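# Open the umbrella and stand it on the table

## Task

Spread the umbrella until its opening mechanism locks. Then leave it lying on the table, supported by its handle and by the rim of its canopy.

## Robot and tools

Robot: two six-joint arms, left_arm and right_arm, each ending in a parallel two-finger gripper. Calibrated bases in the scene frame: left_arm at (-0.011, +0.307, 0) m, quat_wxyz (+1.000, 0, 0, -0.013); right_arm at (+0.020, -0.273, 0) m, quat_wxyz (+0.999, 0, 0, +0.033). Scene frame: origin at table-top height, halfway between the two nominal bases. +x points out over the table, +z points up, and left_arm sits on the +y side. Arm names do not match the left and right of the images.

Joint order, used everywhere: waist (joint1), shoulder (joint2), elbow (joint3), wrist pitch (joint4), wrist yaw (joint5), wrist roll (joint6). Stated ranges in rad: waist -2.618 to 3.054, shoulder 0.000 to 3.142, elbow 0.000 to 3.142, wrist pitch -1.571 to 1.571, wrist yaw -1.571 to 1.571, wrist roll -2.094 to 2.094. The real stops may sit up to 0.059 rad either way. The fingers point along the gripper's +z axis and close along its y axis. end_effector_position is the point between the pads, about 1 cm behind the fingertips.

The row (shared by execute_actions and move): one flat list of 14 numbers covering both arms, each in [-1, 1]. The first 6 are left_arm joint displacements, then left_arm opening, then the same 7 for right_arm. A joint value is an offset, not a pose. It counts from the Joint targets as they were when that action or move began, not from the previous row. Scale: 1.0 equals 1.202 rad for the waist, 1.258 for the shoulder, 1.238 for the elbow, 2.073 for wrist pitch, and 2.022 for wrist yaw and for wrist roll. The opening is absolute: +1 fully open, -1 closed. Always include both arms. Writing 0 for an arm's joints re-sends its current targets. For a gripper you want unchanged, repeat its present command, because 0 means half open.

execute_actions(actions, cameras): actions is a list of up to 15 actions. Each action is a list of up to 15 rows, one per 1/30 s step, and lasts 15 steps (0.5 s). If you give fewer rows, the last one is held. An empty list just reports the state. An action is rejected for both arms if any joint would end up more than 0.059 rad outside its range. A badly formed first action rejects the whole call. cameras picks images from cam_high, cam_low, cam_left_wrist, cam_right_wrist (all 896x504). Omitted, null or ["all"] gives all of them; [] gives none; an unknown name invalidates the call.

move(target, speed, blend, opening_speed, blocking, cameras): drives all joints smoothly toward target. target is one row or a list of up to 15 rows, and every row's offsets count from the same starting Joint targets. speed is in rad/s for the joint with the longest way to go: 0.01 to 2, default 0.5. It can be one value or one per target. blend, in rad, rounds the corners between listed targets; the default is 0. opening_speed (0.2 or more, opening units per second) ramps the finger commands instead of sending them at once. blocking=false returns after about 0.5 s while the motion continues; until the move has ended, use wait or stop. Paths never avoid obstacles or the other arm. Grippers trace curves and move fastest far from the turning joint. The result adds a "move:" line: done, off_target (at rest but some joint more than 0.035 rad off), moving, held, or fault. It may also show limits=held and, per arm, the worst joint and its error.

wait(seconds, 0 to 10) lets time pass while the last commands hold. stop() brakes a running move. zoom_image(camera, region=[x0,y0,x1,y1] in pixels, at most 504x504) enlarges part of that camera's latest image. read_manual gives licence texts only. finished_scene(scene) ends the current scene for good, taking that scene's number; call it only when the umbrella is latched open and rests on its own.

Control limits: each step, a joint's target can lead its measured angle by at most 0.202 (waist), 0.258 (shoulder), 0.238 (elbow), 0.573 (wrist pitch) or 0.522 rad (yaw, roll). Targets that would move the gripper more than 100 mm from where it is get scaled back. Large moves therefore take several actions; re-command any remainder from the new Joint targets. Very small offsets may not start a joint moving.

Results: end_effector_position (m) and end_effector_quat_wxyz per arm, in the scene frame; these are less exact at long reach. Joint positions and Joint velocities give six joints in rad or rad/s plus the finger-pad gap in m (0.094 when fully open). Joint targets are your base for the next offsets. Tool commands show the current gripper commands. grip_measured is the opening on the command scale; it reads slightly wide when empty and a few mm narrow when squeezing. Going about 0.11 below the first-touch reading gives full force (about 50 to 62 N per pad). grip_effort_nm is the motor effort: negative means closing, it has an offset, and it is not a pad force. Joint torques are total drive outputs, including gravity; joints 1 to 3 wrap sign beyond ±28 N m. "joint sent to its limit" means a joint was clipped at its end. "joint command not followed" means the clearance check changed targets; that check does not keep the grippers apart.

Avoid: knocking the umbrella or anything else off the table, dropping it, letting go of parts while they move, fast impacts, hard pressing, and contact between the two arms. If an arm is pinned or dragged, send targets back past its measured positions to stop it pushing. Heat builds from holding loads, long reach or pushing against something. MOTOR HOT appears at 75 °C. At 90 °C that arm folds up and idles, and at 100 °C it goes limp. Any arm stop is costly, so prefer moderate speeds and smooth motion.

Each tool is called after "Emit:" as name([rows], argument=value, ...), one row to a line, values as JSON.

## Session

Emit:
execute_actions(actions=[])

Scene clock: 0.00 s.
left_arm: end_effector_position=(+0.4009, +0.3124, +0.1153) grip_measured=+1.000 grip_effort_nm=n/a end_effector_quat_wxyz=(+0.594, -0.013, +0.802, +0.053) | right_arm: end_effector_position=(+0.4041, -0.2764, +0.0911) grip_measured=+1.000 grip_effort_nm=n/a end_effector_quat_wxyz=(+0.575, +0.048, +0.814, -0.071)
Joint names: [waist, shoulder, elbow, wrist pitch, wrist yaw, wrist roll]
Joint positions: left_arm=[-0.029 1.555 0.428 0.832 -0.154 0.026 0.094] | right_arm=[0.054 1.542 0.327 0.865 0.285 0.038 0.094]
Joint velocities: left_arm=[-0.002 -0.007 -0.002 -0.066 -0.037 -0.007 0] | right_arm=[0.002 -0.007 -0.022 -0.095 0.037 0.007 0]
Joint torques (N m): no reading
Motor temperatures (°C): left_arm=[34 36 40 34 32 32 30] | right_arm=[35 35 35 33 33 34 34]
Heat: left arm: 40 °C; right arm: 35 °C.
Joint targets: left_arm=[-0.029 1.552 0.431 0.824 -0.154 0.026] | right_arm=[0.054 1.537 0.332 0.864 0.287 0.038]
Tool commands: left_gripper/opening=+1.0 right_gripper/opening=+1.0

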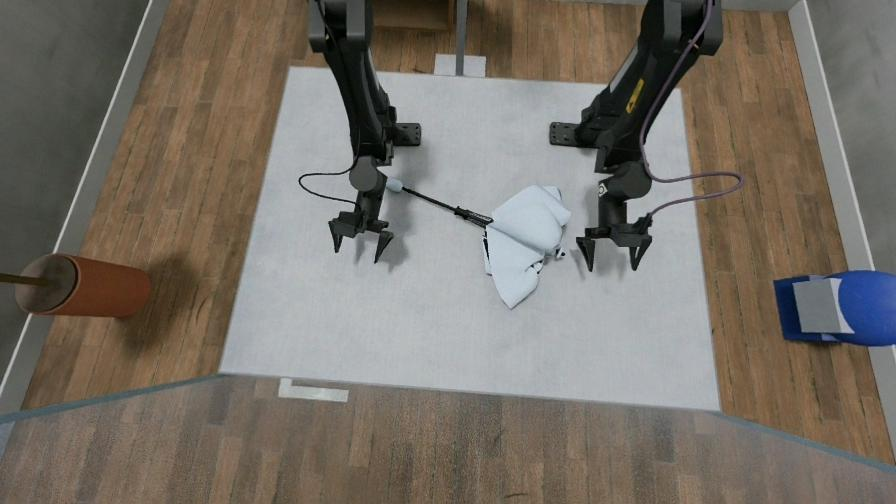

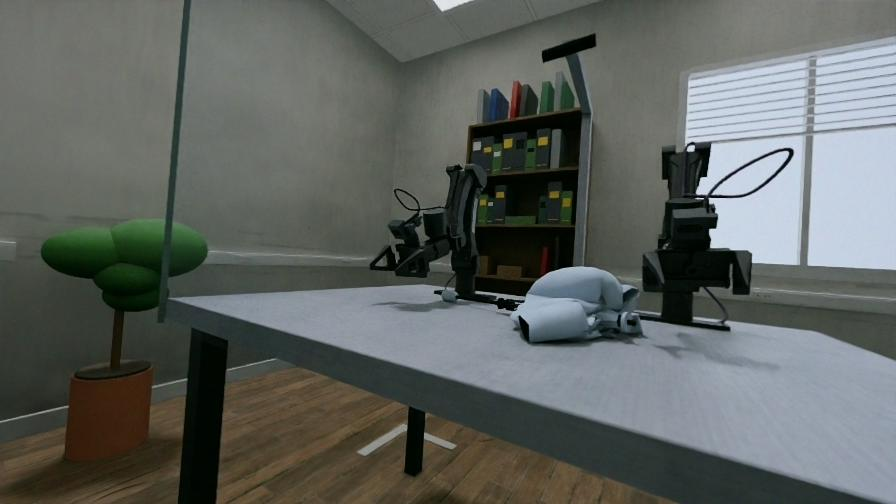

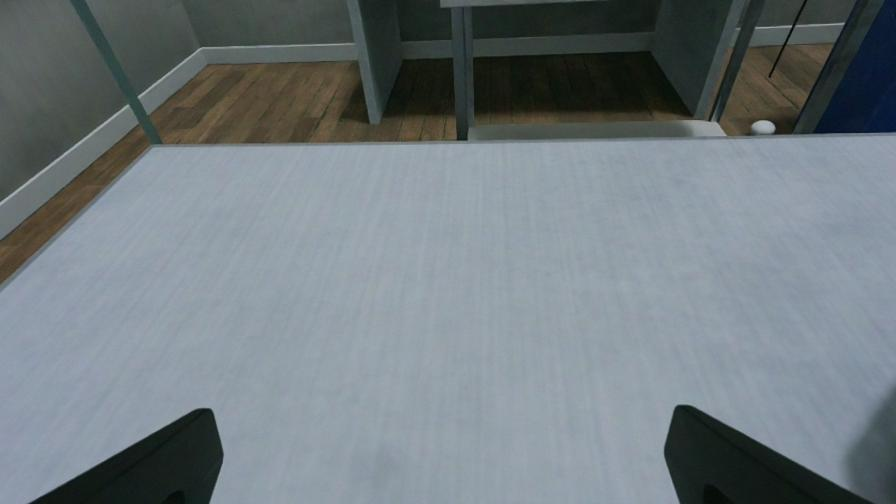

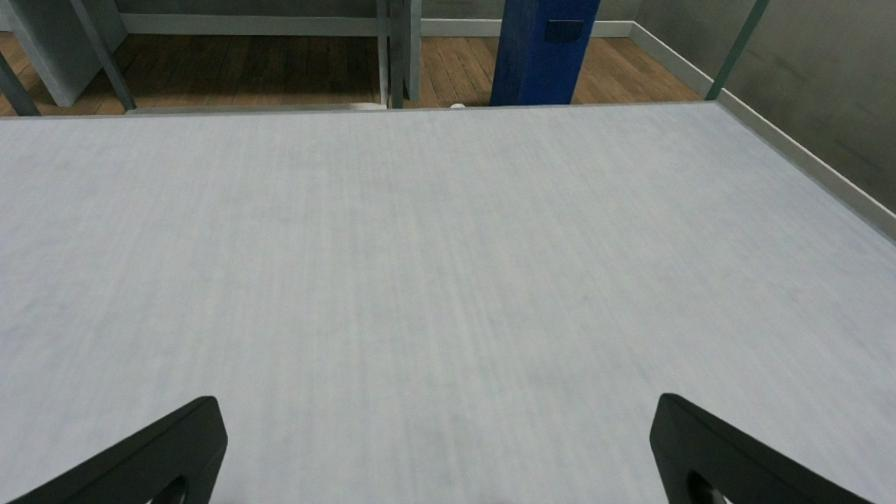

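Emit:
zoom_image(camera="cam_high", region=[360, 150, 600, 320])

Emit:
zoom_image(camera="cam_low", region=[400, 240, 680, 370])

Scaled by 2.100 from the camera's 896x504 image, which has a finer 1280x720 frame.

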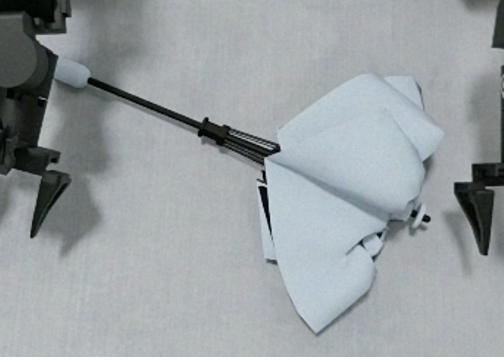

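Scaled by 1.800 from the camera's 896x504 image, which has a finer 1280x720 frame.

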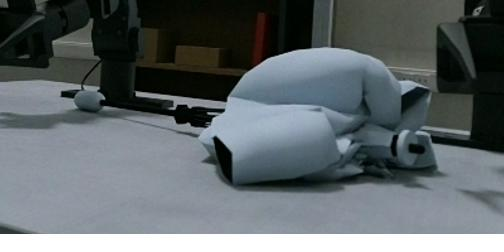

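Emit:
zoom_image(camera="cam_high", region=[320, 160, 420, 280])

Emit:
zoom_image(camera="cam_high", region=[560, 160, 680, 280])

Emit:
zoom_image(camera="cam_high", region=[380, 170, 480, 240])

Emit:
zoom_image(camera="cam_high", region=[470, 180, 590, 310])

Scaled by 4.200 from the camera's 896x504 image, which has a finer 1280x720 frame.

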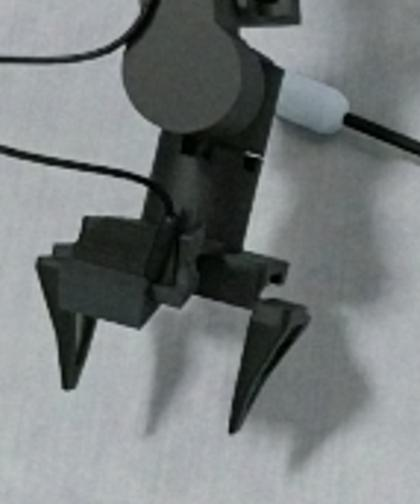

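Scaled by 4.200 from the camera's 896x504 image, which has a finer 1280x720 frame.

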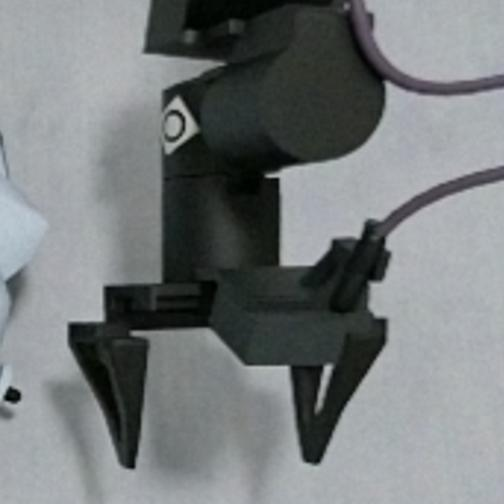

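Scaled by 5.040 from the camera's 896x504 image, which has a finer 1280x720 frame.

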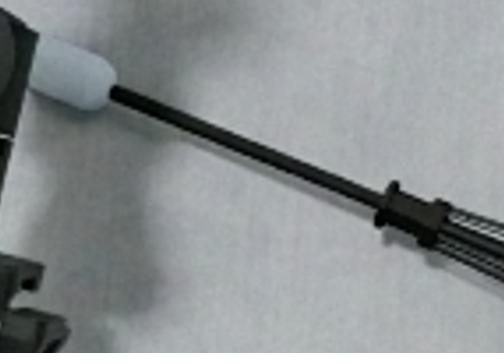

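Scaled by 3.877 from the camera's 896x504 image, which has a finer 1280x720 frame.

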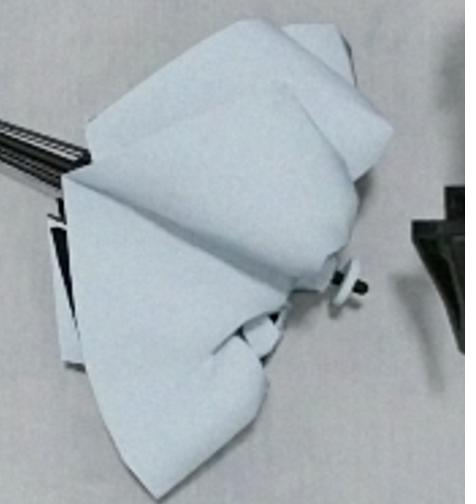

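Emit:
move(target=[-0.0008, 0.1176, 0.4596, -0.301, 0.0267, -0.2107, 1.0, 0.1805, -0.3847, 0.378, -0.7738, -0.4219, -0.3591, 1.0], speed=0.9, cameras=["cam_high", "cam_right_wrist"])

Scene clock: 20.60 s.
left_arm: end_effector_position=(+0.4824, +0.2991, +0.1522) grip_measured=+1.000 grip_effort_nm=-0.007 end_effector_quat_wxyz=(+0.512, -0.172, +0.838, -0.072) | right_arm: end_effector_position=(+0.2366, -0.1001, +0.1451) grip_measured=+1.000 grip_effort_nm=-0.037 end_effector_quat_wxyz=(+0.303, -0.512, +0.776, +0.209)
Joint names: [waist, shoulder, elbow, wrist pitch, wrist yaw, wrist roll]
Joint positions: left_arm=[-0.029 1.68 0.975 0.22 -0.104 -0.396 0.094] | right_arm=[0.266 1.066 0.768 -0.72 -0.542 -0.676 0.094]
Joint velocities: left_arm=[-0.002 0.007 -0.002 -0.022 -0.007 -0.007 0] | right_arm=[-0.007 -0.007 -0.022 0.007 0.022 -0.007 0]
Joint torques (N m): left_arm=[-0.06 -5.65 9.22 2.11 -0.01 0] | right_arm=[0.47 -3.28 10.18 1.06 -0.51 -0.12]
Motor temperatures (°C): left_arm=[34 36 41 38 32 32 30] | right_arm=[35 36 36 36 33 34 34]
Heat: left arm: 41 °C; right arm: 36 °C.
Joint targets: left_arm=[-0.030 1.701 1.000 0.200 -0.100 -0.400] | right_arm=[0.270 1.052 0.800 -0.740 -0.566 -0.688]
move: done
Images, in order (width x height): cam_high 896x504, cam_right_wrist 896x504.

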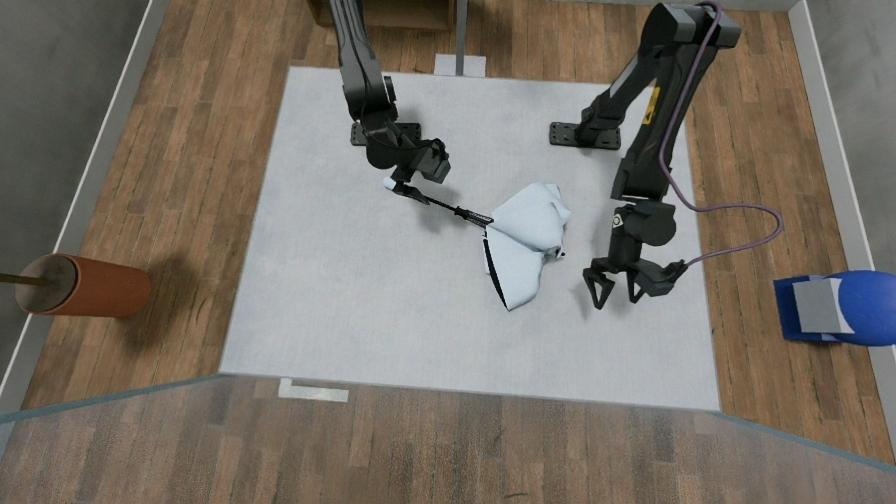

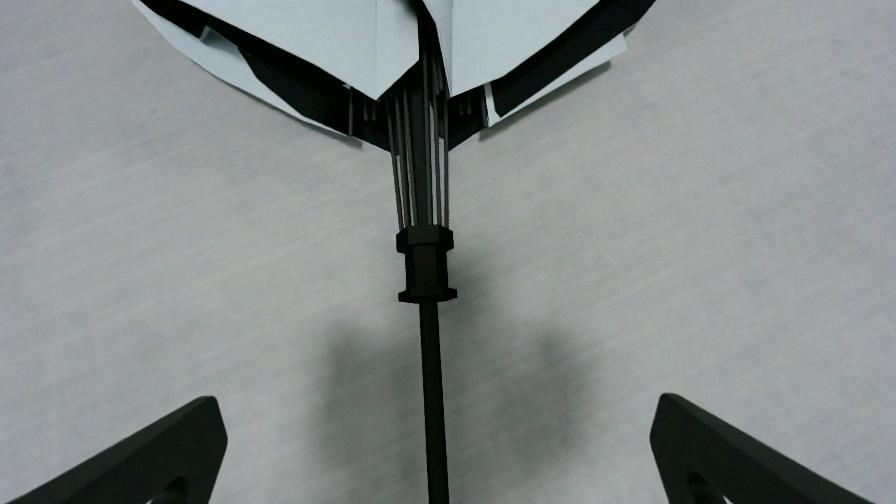

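Emit:
move(target=[-0.1148, 0.2297, 0.6984, -0.7937, 0.0495, -0.5035, 1.0, 0, 0, 0, 0, 0, 0, 1.0], speed=0.9, cameras=["cam_high", "cam_left_wrist"])

Scene clock: 33.83 s.
left_arm: end_effector_position=(+0.3589, +0.2371, +0.1427) grip_measured=+1.000 grip_effort_nm=-0.017 end_effector_quat_wxyz=(+0.006, -0.575, +0.818, -0.007) | right_arm: end_effector_position=(+0.2364, -0.1001, +0.1450) grip_measured=+1.000 grip_effort_nm=-0.042 end_effector_quat_wxyz=(+0.302, -0.512, +0.777, +0.209)
Joint names: [waist, shoulder, elbow, wrist pitch, wrist yaw, wrist roll]
Joint positions: left_arm=[-0.162 1.966 1.84 -1.428 0.002 -1.412 0.094] | right_arm=[0.266 1.066 0.768 -0.722 -0.543 -0.676 0.094]
Joint velocities: left_arm=[0.022 -0.012 0.007 -0.037 0.022 -0.095 0] | right_arm=[-0.012 -0.002 0.002 -0.007 -0.081 0.022 0]
Joint torques (N m): left_arm=[-0.47 -6.98 8.27 0.33 -0.04 -0.04] | right_arm=[0.47 -3.25 10.14 1.09 -0.52 -0.09]
Motor temperatures (°C): left_arm=[34 36 42 39 32 32 30] | right_arm=[35 36 37 36 33 34 34]
Heat: left arm: 42 °C; right arm: 37 °C.
Joint targets: left_arm=[-0.168 1.989 1.865 -1.446 0.000 -1.418] | right_arm=[0.270 1.052 0.800 -0.740 -0.566 -0.688]
move: done
Images, in order (width x height): cam_high 896x504, cam_left_wrist 896x504.

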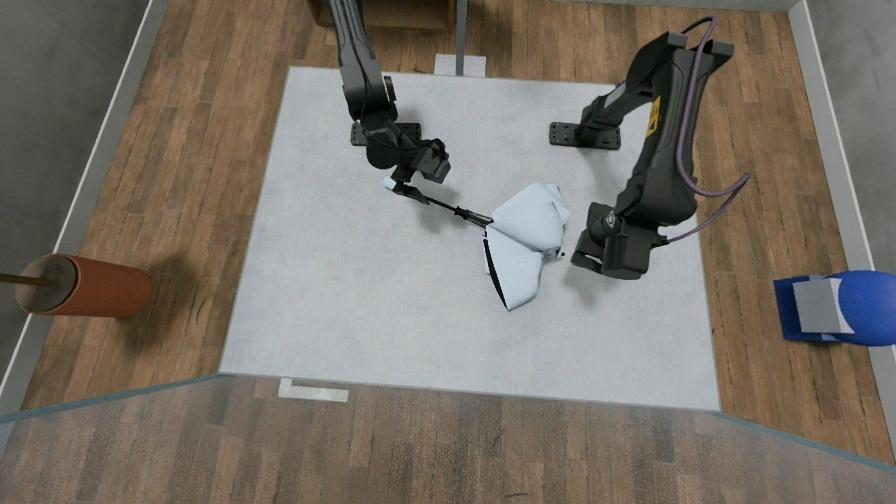

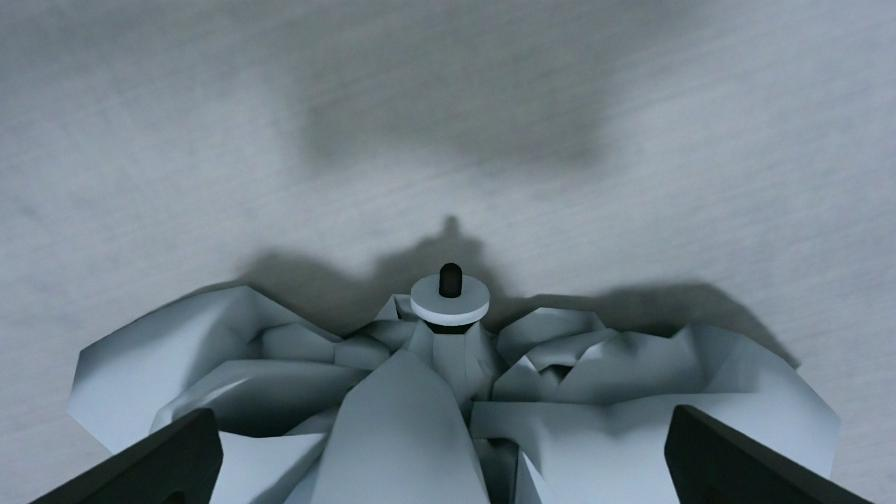

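Emit:
zoom_image(camera="cam_left_wrist", region=[370, 220, 530, 400])

Emit:
zoom_image(camera="cam_high", region=[530, 220, 600, 290])

Emit:
execute_actions(actions=[], cameras=["cam_low"])

Emit:
zoom_image(camera="cam_low", region=[420, 220, 720, 370])

Scaled by 2.800 from the camera's 896x504 image, which has a finer 1280x720 frame.

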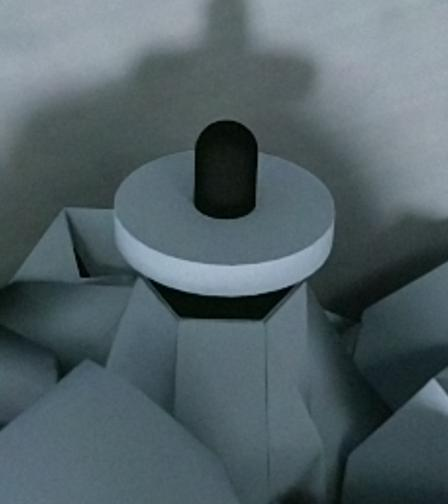

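Scaled by 7.200 from the camera's 896x504 image, which has a finer 1280x720 frame.

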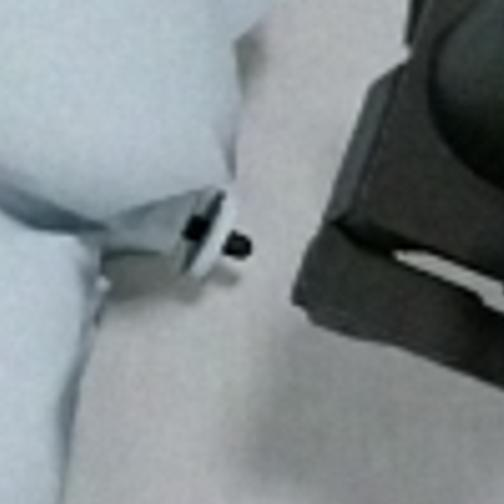

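Scene clock: 40.63 s.
left_arm: end_effector_position=(+0.3586, +0.2371, +0.1427) grip_measured=+1.000 grip_effort_nm=-0.012 end_effector_quat_wxyz=(+0.005, -0.575, +0.818, -0.007) | right_arm: end_effector_position=(+0.2364, -0.1001, +0.1450) grip_measured=+1.000 grip_effort_nm=-0.037 end_effector_quat_wxyz=(+0.302, -0.512, +0.777, +0.209)
Joint names: [waist, shoulder, elbow, wrist pitch, wrist yaw, wrist roll]
Joint positions: left_arm=[-0.162 1.966 1.84 -1.429 0.002 -1.413 0.094] | right_arm=[0.266 1.066 0.768 -0.722 -0.543 -0.676 0.094]
Joint velocities: left_arm=[-0.007 -0.007 0.007 0.007 0.022 0.007 0] | right_arm=[-0.007 -0.002 0.017 -0.007 -0.007 -0.022 0]
Joint torques (N m): left_arm=[-0.46 -6.98 8.24 0.34 -0.03 -0.02] | right_arm=[0.5 -3.23 10.18 1.09 -0.52 -0.1]
Motor temperatures (°C): left_arm=[34 37 42 38 32 32 30] | right_arm=[35 36 37 36 33 34 34]
Heat: left arm: 42 °C; right arm: 37 °C.
Joint targets: left_arm=[-0.168 1.989 1.865 -1.446 0.000 -1.418] | right_arm=[0.270 1.052 0.800 -0.740 -0.566 -0.688]
Tool commands: left_gripper/opening=+1.0 right_gripper/opening=+1.0
Images, in order (width x height): cam_low 896x504.

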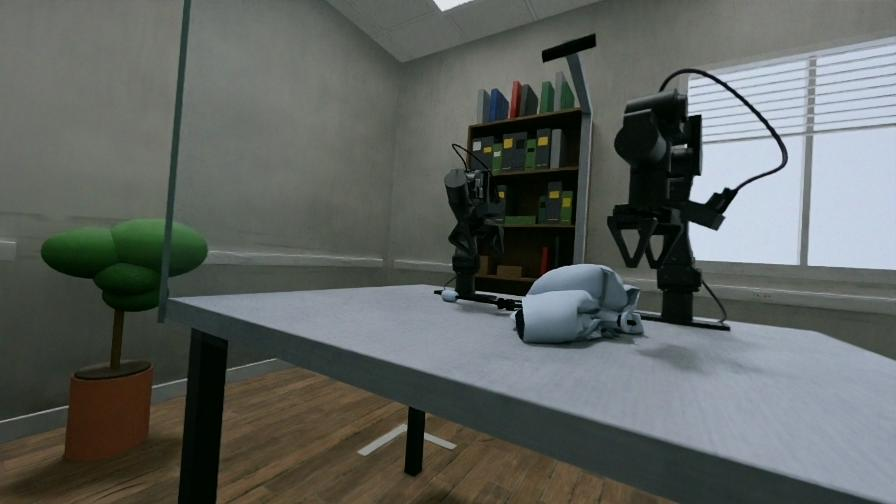

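Scaled by 1.680 from the camera's 896x504 image, which has a finer 1280x720 frame.

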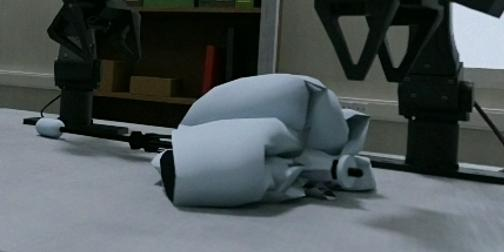

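Emit:
move(target=[0.1705, -0.2488, -0.4838, 0.2513, 0.1815, 0.1034, 0.2, 0, 0, 0, 0, 0, 0, 1.0], speed=0.7, cameras=["cam_high", "cam_left_wrist"])

Scene clock: 100.43 s.
left_arm: end_effector_position=(+0.3436, +0.2466, +0.1047) grip_measured=+0.201 grip_effort_nm=-0.076 end_effector_quat_wxyz=(-0.012, -0.545, +0.812, -0.209) | right_arm: end_effector_position=(+0.2363, -0.1002, +0.1450) grip_measured=+1.000 grip_effort_nm=-0.037 end_effector_quat_wxyz=(+0.302, -0.512, +0.777, +0.209)
Joint names: [waist, shoulder, elbow, wrist pitch, wrist yaw, wrist roll]
Joint positions: left_arm=[0.032 1.7 1.282 -0.931 0.362 -1.217 0.056] | right_arm=[0.266 1.066 0.768 -0.722 -0.543 -0.676 0.094]
Joint velocities: left_arm=[0.012 -0.012 -0.017 -0.022 0.051 -0.037 -0.001] | right_arm=[-0.002 -0.017 -0.007 0.081 -0.022 -0.022 0]
Joint torques (N m): left_arm=[0.51 -8.62 5.3 1.04 0.22 0.13] | right_arm=[0.53 -3.28 10.19 1.09 -0.53 -0.09]
Motor temperatures (°C): left_arm=[34 37 42 35 32 32 30] | right_arm=[35 35 37 36 33 34 34]
Heat: left arm: 42 °C; right arm: 37 °C.
Joint targets: left_arm=[0.037 1.676 1.266 -0.925 0.367 -1.209] | right_arm=[0.270 1.052 0.800 -0.740 -0.565 -0.688]
move: done
Images, in order (width x height): cam_high 896x504, cam_left_wrist 896x504.

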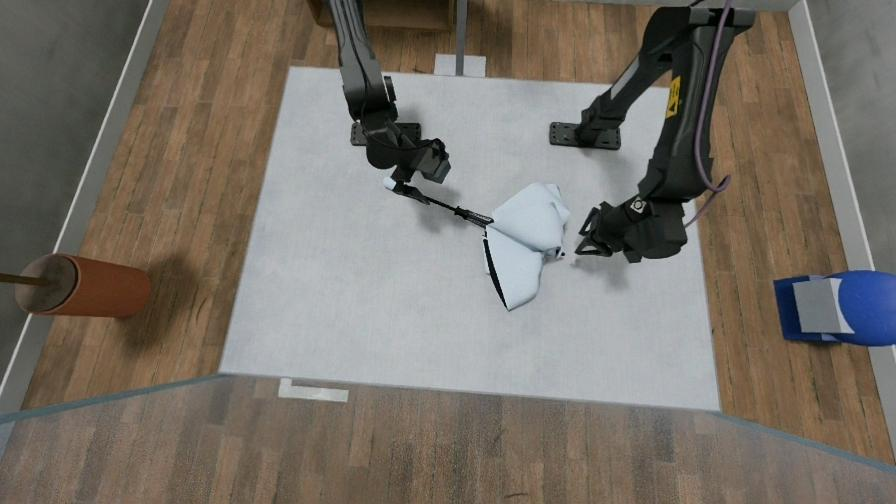

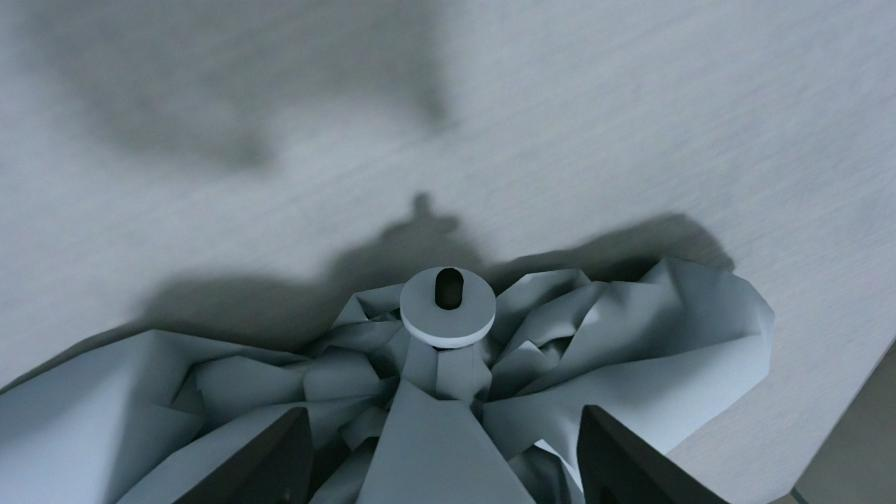

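Emit:
move(target=[-0.0637, 0.0925, -0.101, 0.13, -0.0096, -0.0394, 0.2, 0, 0, 0, 0, 0, 0, 1.0], speed=0.3, cameras=["cam_high", "cam_left_wrist", "cam_low"])

Scene clock: 115.17 s.
left_arm: end_effector_position=(+0.3605, +0.2234, +0.0560) grip_measured=+0.201 grip_effort_nm=-0.076 end_effector_quat_wxyz=(+0.002, -0.540, +0.811, -0.225) | right_arm: end_effector_position=(+0.2362, -0.1002, +0.1449) grip_measured=+1.000 grip_effort_nm=-0.046 end_effector_quat_wxyz=(+0.302, -0.512, +0.777, +0.209)
Joint names: [waist, shoulder, elbow, wrist pitch, wrist yaw, wrist roll]
Joint positions: left_arm=[-0.033 1.776 1.156 -0.661 0.356 -1.286 0.056] | right_arm=[0.266 1.066 0.768 -0.722 -0.543 -0.676 0.094]
Joint velocities: left_arm=[0.017 -0.002 -0.017 0.051 -0.066 -0.066 0] | right_arm=[-0.002 0.012 0.002 0.037 -0.037 0.007 0]
Joint torques (N m): left_arm=[-0.47 -6.05 5.16 1.16 0.11 0] | right_arm=[0.49 -3.25 10.15 1.08 -0.52 -0.11]
Motor temperatures (°C): left_arm=[34 38 41 36 32 32 30] | right_arm=[35 35 37 36 33 34 34]
Heat: left arm: 41 °C; right arm: 37 °C.
Joint targets: left_arm=[-0.039 1.793 1.140 -0.655 0.347 -1.289] | right_arm=[0.270 1.052 0.800 -0.740 -0.565 -0.688]
move: done
Images, in order (width x height): cam_high 896x504, cam_low 896x504, cam_left_wrist 896x504.

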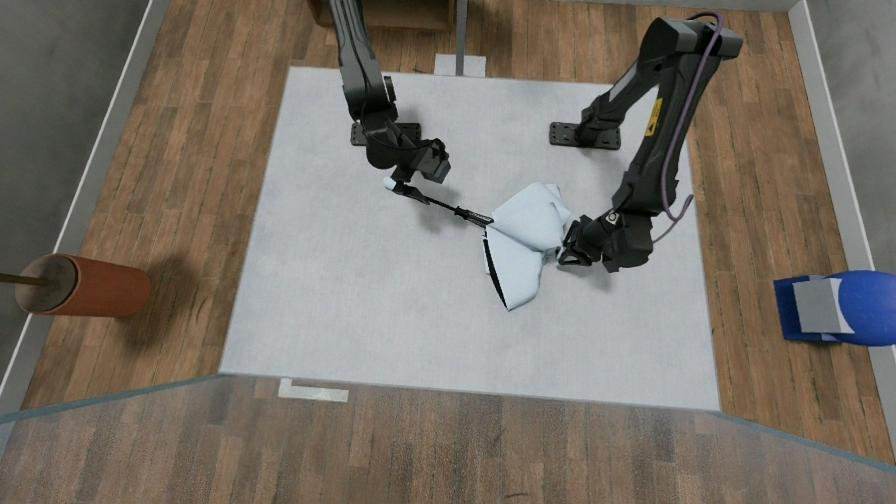

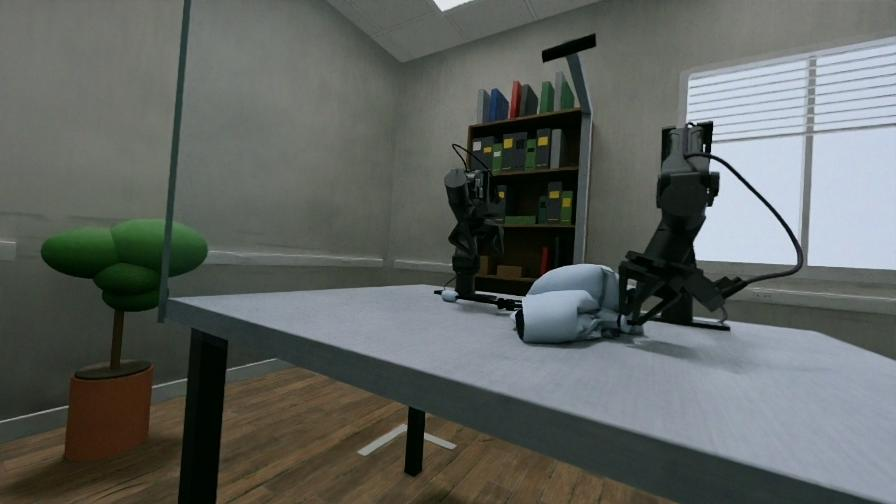

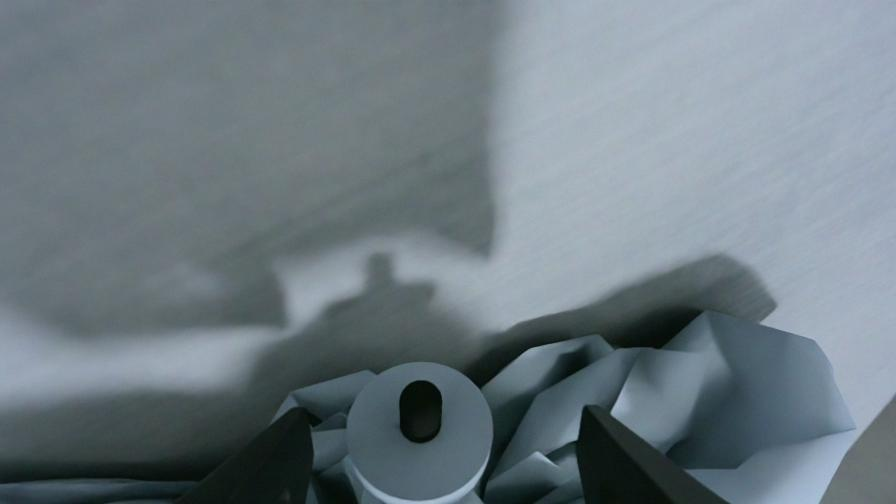

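Emit:
move(target=[-0.0025, 0.0175, -0.0295, 0.0293, 0, -0.001, 0.2, 0, 0, 0, 0, 0, 0, 1.0], speed=0.2, cameras=["cam_left_wrist"])

Scene clock: 127.23 s.
left_arm: end_effector_position=(+0.3612, +0.2230, +0.0423) grip_measured=+0.201 grip_effort_nm=-0.071 end_effector_quat_wxyz=(+0.004, -0.539, +0.811, -0.227) | right_arm: end_effector_position=(+0.2362, -0.1002, +0.1449) grip_measured=+1.000 grip_effort_nm=-0.037 end_effector_quat_wxyz=(+0.302, -0.512, +0.777, +0.209)
Joint names: [waist, shoulder, elbow, wrist pitch, wrist yaw, wrist roll]
Joint positions: left_arm=[-0.035 1.797 1.121 -0.6 0.355 -1.287 0.056] | right_arm=[0.266 1.066 0.768 -0.722 -0.543 -0.676 0.094]
Joint velocities: left_arm=[0.002 0.007 -0.012 0.051 -0.037 -0.095 -0.001] | right_arm=[-0.002 -0.007 -0.017 0.022 -0.037 -0.007 0]
Joint torques (N m): left_arm=[-0.64 -5.98 4.97 1.16 0.12 0.01] | right_arm=[0.47 -3.26 10.18 1.09 -0.51 -0.09]
Motor temperatures (°C): left_arm=[34 37 41 36 32 32 30] | right_arm=[35 35 37 36 33 34 34]
Heat: left arm: 41 °C; right arm: 37 °C.
Joint targets: left_arm=[-0.042 1.815 1.104 -0.595 0.347 -1.291] | right_arm=[0.270 1.052 0.800 -0.740 -0.565 -0.688]
move: done
Images, in order (width x height): cam_left_wrist 896x504.

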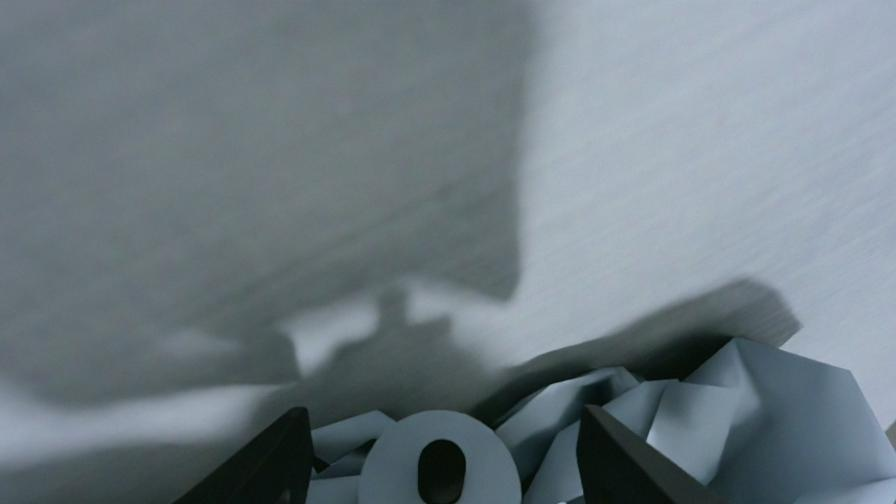

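Emit:
move(target=[0, 0, 0, 0, 0, 0, -0.95, 0, 0, 0, 0, 0, 0, 1.0], opening_speed=1.0, cameras=["cam_left_wrist", "cam_high"])

Scene clock: 132.73 s.
left_arm: end_effector_position=(+0.3615, +0.2231, +0.0423) grip_measured=-0.385 grip_effort_nm=-1.033 end_effector_quat_wxyz=(+0.005, -0.540, +0.811, -0.227) | right_arm: end_effector_position=(+0.2362, -0.1002, +0.1449) grip_measured=+1.000 grip_effort_nm=-0.037 end_effector_quat_wxyz=(+0.302, -0.512, +0.777, +0.209)
Joint names: [waist, shoulder, elbow, wrist pitch, wrist yaw, wrist roll]
Joint positions: left_arm=[-0.035 1.797 1.121 -0.599 0.354 -1.288 0.029] | right_arm=[0.266 1.066 0.768 -0.722 -0.543 -0.676 0.094]
Joint velocities: left_arm=[-0.002 0.007 0.012 -0.066 -0.022 -0.051 0] | right_arm=[0.012 0.007 -0.002 -0.007 0.022 0.007 0]
Joint torques (N m): left_arm=[-0.64 -6 5 1.16 0.13 0.01] | right_arm=[0.49 -3.25 10.17 1.07 -0.53 -0.09]
Motor temperatures (°C): left_arm=[34 37 41 36 32 32 30] | right_arm=[35 35 37 36 33 34 34]
Heat: left arm: 41 °C; right arm: 37 °C.
Joint targets: left_arm=[-0.042 1.815 1.104 -0.594 0.347 -1.291] | right_arm=[0.270 1.052 0.800 -0.740 -0.565 -0.688]
move: done
Images, in order (width x height): cam_high 896x504, cam_left_wrist 896x504.

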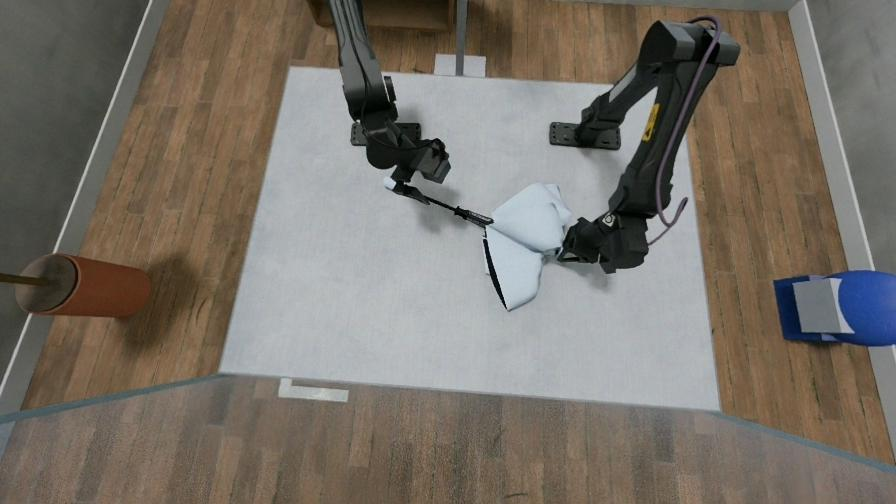

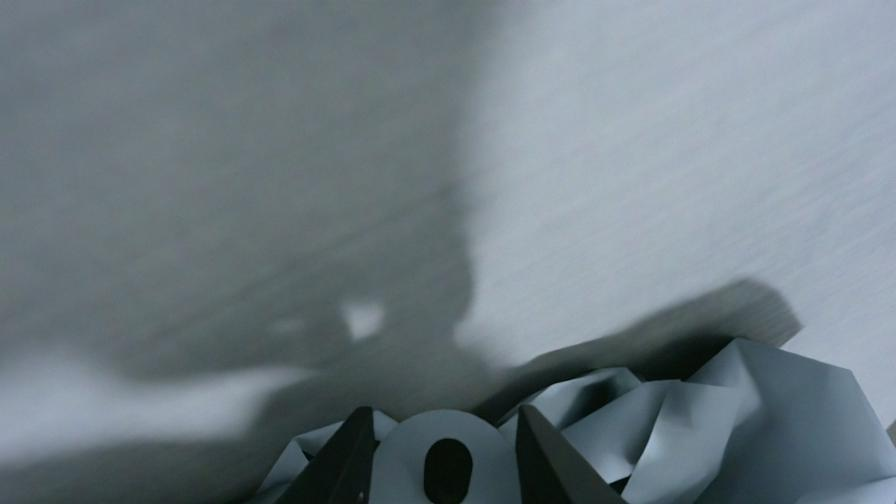

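Emit:
move(target=[0, 0, 0, 0, 0, 0, 0.1, 0, 0, 0, 0, 0, 0, 1.0], opening_speed=1.5, cameras=[])

Emit:
move(target=[0.0208, 0, 0, 0, 0, 0, 0.1, 0, 0, 0, 0, 0, 0, 1.0], speed=0.2, cameras=["cam_left_wrist"])

Scene clock: 147.23 s.
left_arm: end_effector_position=(+0.3615, +0.2231, +0.0423) grip_measured=+0.099 grip_effort_nm=0.061 end_effector_quat_wxyz=(+0.005, -0.540, +0.811, -0.227) | right_arm: end_effector_position=(+0.2362, -0.1002, +0.1449) grip_measured=+1.000 grip_effort_nm=-0.037 end_effector_quat_wxyz=(+0.302, -0.512, +0.777, +0.209)
Joint names: [waist, shoulder, elbow, wrist pitch, wrist yaw, wrist roll]
Joint positions: left_arm=[-0.035 1.797 1.121 -0.599 0.354 -1.288 0.052] | right_arm=[0.266 1.066 0.768 -0.722 -0.543 -0.676 0.094]
Joint velocities: left_arm=[-0.022 0.007 -0.017 0.007 -0.037 -0.007 0] | right_arm=[-0.027 -0.002 -0.002 -0.022 -0.037 0.007 0]
Joint torques (N m): left_arm=[-0.64 -6 4.98 1.16 0.12 0.01] | right_arm=[0.46 -3.23 10.19 1.08 -0.52 -0.1]
Motor temperatures (°C): left_arm=[34 37 40 36 32 32 31] | right_arm=[35 35 37 36 33 34 34]
Heat: left arm: 40 °C; right arm: 37 °C.
Joint targets: left_arm=[-0.042 1.815 1.104 -0.595 0.347 -1.291] | right_arm=[0.270 1.052 0.800 -0.740 -0.565 -0.688]
move: done
No camera images: "cameras" was empty.

Scene clock: 147.97 s.
left_arm: end_effector_position=(+0.3623, +0.2268, +0.0423) grip_measured=+0.099 grip_effort_nm=0.066 end_effector_quat_wxyz=(+0.006, -0.544, +0.808, -0.227) | right_arm: end_effector_position=(+0.2362, -0.1002, +0.1449) grip_measured=+1.000 grip_effort_nm=-0.042 end_effector_quat_wxyz=(+0.302, -0.512, +0.777, +0.209)
Joint names: [waist, shoulder, elbow, wrist pitch, wrist yaw, wrist roll]
Joint positions: left_arm=[-0.025 1.797 1.121 -0.599 0.354 -1.288 0.052] | right_arm=[0.266 1.066 0.768 -0.722 -0.543 -0.676 0.094]
Joint velocities: left_arm=[0.012 0.007 -0.012 -0.022 0.037 -0.037 0] | right_arm=[-0.002 -0.022 -0.012 -0.007 0.037 -0.037 0]
Joint torques (N m): left_arm=[0.68 -5.98 4.97 1.16 0.12 0.02] | right_arm=[0.51 -3.25 10.15 1.09 -0.52 -0.11]
Motor temperatures (°C): left_arm=[34 37 40 36 32 32 31] | right_arm=[35 35 37 36 33 34 34]
Heat: left arm: 40 °C; right arm: 37 °C.
Joint targets: left_arm=[-0.017 1.815 1.104 -0.595 0.347 -1.291] | right_arm=[0.270 1.052 0.800 -0.740 -0.565 -0.688]
move: done
Images, in order (width x height): cam_left_wrist 896x504.

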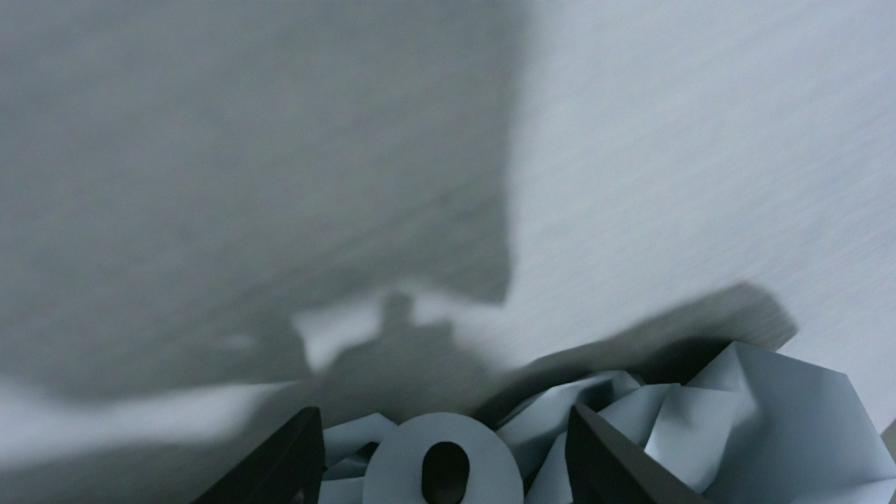

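Emit:
move(target=[0.0175, 0, 0, 0, 0, 0, 0.1, 0, 0, 0, 0, 0, 0, 1.0], speed=0.2, cameras=["cam_left_wrist"])

Scene clock: 173.30 s.
left_arm: end_effector_position=(+0.3640, +0.2349, +0.0423) grip_measured=+0.099 grip_effort_nm=0.061 end_effector_quat_wxyz=(+0.008, -0.552, +0.802, -0.227) | right_arm: end_effector_position=(+0.2362, -0.1001, +0.1450) grip_measured=+1.000 grip_effort_nm=-0.032 end_effector_quat_wxyz=(+0.302, -0.512, +0.777, +0.210)
Joint names: [waist, shoulder, elbow, wrist pitch, wrist yaw, wrist roll]
Joint positions: left_arm=[-0.003 1.797 1.121 -0.598 0.354 -1.288 0.052] | right_arm=[0.266 1.066 0.768 -0.722 -0.543 -0.676 0.094]
Joint velocities: left_arm=[0.007 -0.007 -0.012 -0.037 -0.022 -0.007 0] | right_arm=[-0.007 -0.012 0.007 0.007 -0.022 0.051 0]
Joint torques (N m): left_arm=[0.62 -5.97 4.98 1.16 0.12 0.02] | right_arm=[0.51 -3.28 10.17 1.09 -0.53 -0.1]
Motor temperatures (°C): left_arm=[34 37 40 36 32 32 31] | right_arm=[35 35 37 36 33 34 34]
Heat: left arm: 40 °C; right arm: 37 °C.
Joint targets: left_arm=[0.004 1.815 1.104 -0.594 0.347 -1.291] | right_arm=[0.270 1.052 0.800 -0.740 -0.566 -0.688]
move: done
Images, in order (width x height): cam_left_wrist 896x504.

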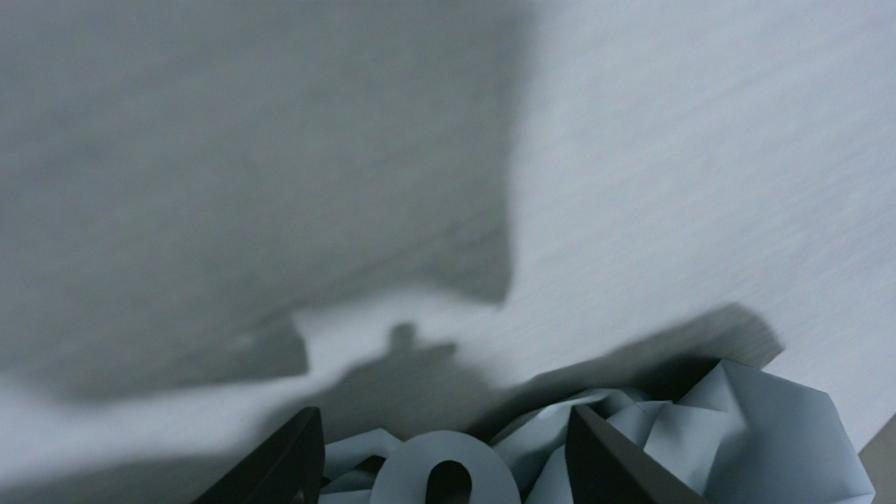

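Emit:
move(target=[0, 0, 0, 0, 0, 0, -0.95, 0, 0, 0, 0, 0, 0, 1.0], opening_speed=1.0, cameras=["cam_left_wrist", "cam_high"])

Scene clock: 176.90 s.
left_arm: end_effector_position=(+0.3643, +0.2349, +0.0424) grip_measured=-0.878 grip_effort_nm=-1.043 end_effector_quat_wxyz=(+0.009, -0.552, +0.802, -0.227) | right_arm: end_effector_position=(+0.2362, -0.1001, +0.1450) grip_measured=+1.000 grip_effort_nm=-0.046 end_effector_quat_wxyz=(+0.302, -0.512, +0.777, +0.210)
Joint names: [waist, shoulder, elbow, wrist pitch, wrist yaw, wrist roll]
Joint positions: left_arm=[-0.003 1.797 1.121 -0.597 0.354 -1.288 0.006] | right_arm=[0.266 1.066 0.768 -0.722 -0.543 -0.676 0.094]
Joint velocities: left_arm=[-0.002 -0.007 0.012 0.007 0.037 -0.081 0] | right_arm=[-0.012 -0.012 -0.002 -0.11 0.007 0.007 0]
Joint torques (N m): left_arm=[0.62 -6 4.98 1.16 0.12 0.02] | right_arm=[0.5 -3.28 10.18 1.09 -0.53 -0.1]
Motor temperatures (°C): left_arm=[34 37 40 36 32 32 31] | right_arm=[35 35 37 36 33 34 34]
Heat: left arm: 40 °C; right arm: 37 °C.
Joint targets: left_arm=[0.004 1.815 1.104 -0.594 0.347 -1.291] | right_arm=[0.270 1.052 0.800 -0.740 -0.566 -0.688]
move: done
Images, in order (width x height): cam_high 896x504, cam_left_wrist 896x504.

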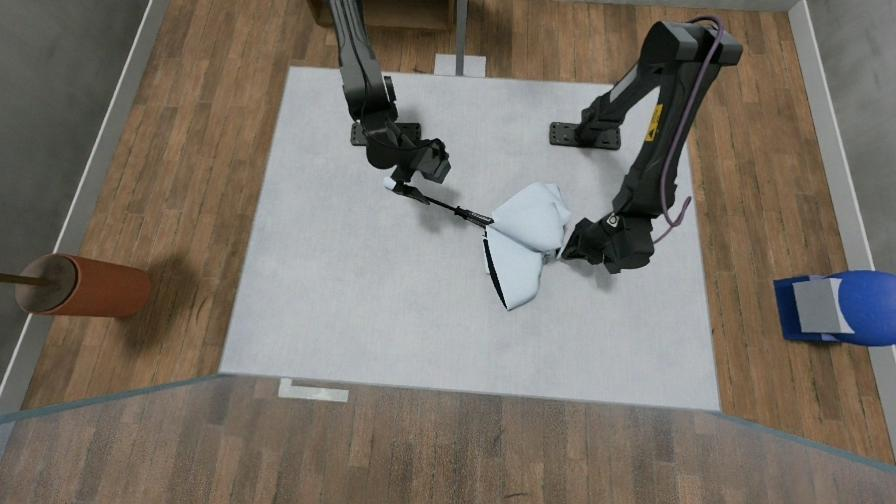

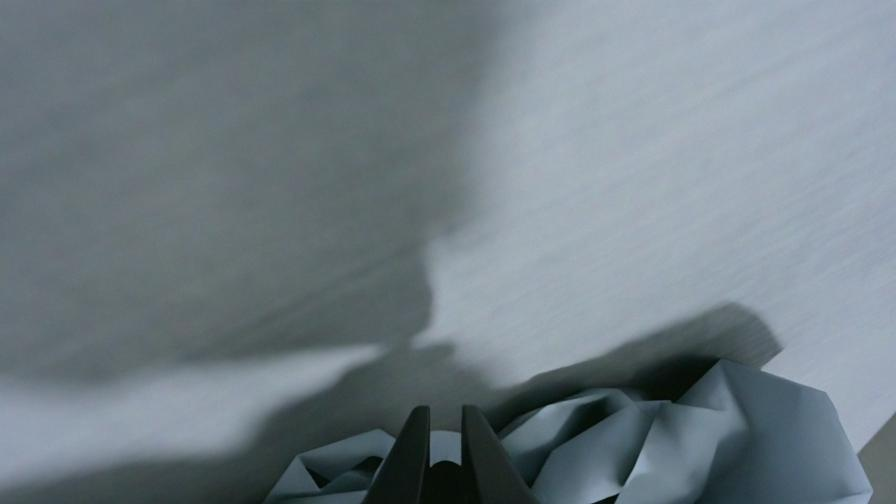

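Emit:
execute_actions(actions=[], cameras=["cam_right_wrist"])

Scene clock: 181.27 s.
left_arm: end_effector_position=(+0.3643, +0.2349, +0.0424) grip_measured=-0.878 grip_effort_nm=-1.038 end_effector_quat_wxyz=(+0.009, -0.552, +0.802, -0.227) | right_arm: end_effector_position=(+0.2362, -0.1001, +0.1450) grip_measured=+1.000 grip_effort_nm=-0.042 end_effector_quat_wxyz=(+0.302, -0.512, +0.777, +0.210)
Joint names: [waist, shoulder, elbow, wrist pitch, wrist yaw, wrist roll]
Joint positions: left_arm=[-0.003 1.797 1.121 -0.597 0.354 -1.288 0.006] | right_arm=[0.266 1.066 0.768 -0.722 -0.543 -0.676 0.094]
Joint velocities: left_arm=[-0.007 -0.007 -0.022 0.007 0.007 -0.007 0] | right_arm=[0.017 -0.007 0.002 0.051 0.007 0.022 0]
Joint torques (N m): left_arm=[0.62 -6 4.98 1.15 0.12 0.02] | right_arm=[0.47 -3.26 10.18 1.09 -0.53 -0.1]
Motor temperatures (°C): left_arm=[34 37 40 36 32 32 31] | right_arm=[35 35 37 36 33 34 34]
Heat: left arm: 40 °C; right arm: 37 °C.
Joint targets: left_arm=[0.004 1.815 1.104 -0.594 0.347 -1.291] | right_arm=[0.270 1.052 0.800 -0.740 -0.566 -0.688]
Tool commands: left_gripper/opening=-0.95 right_gripper/opening=+1.0
Images, in order (width x height): cam_right_wrist 896x504.

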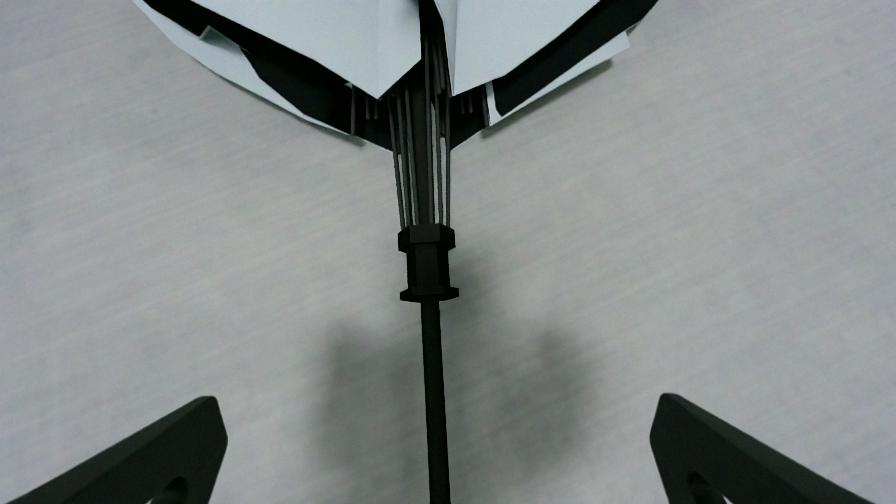

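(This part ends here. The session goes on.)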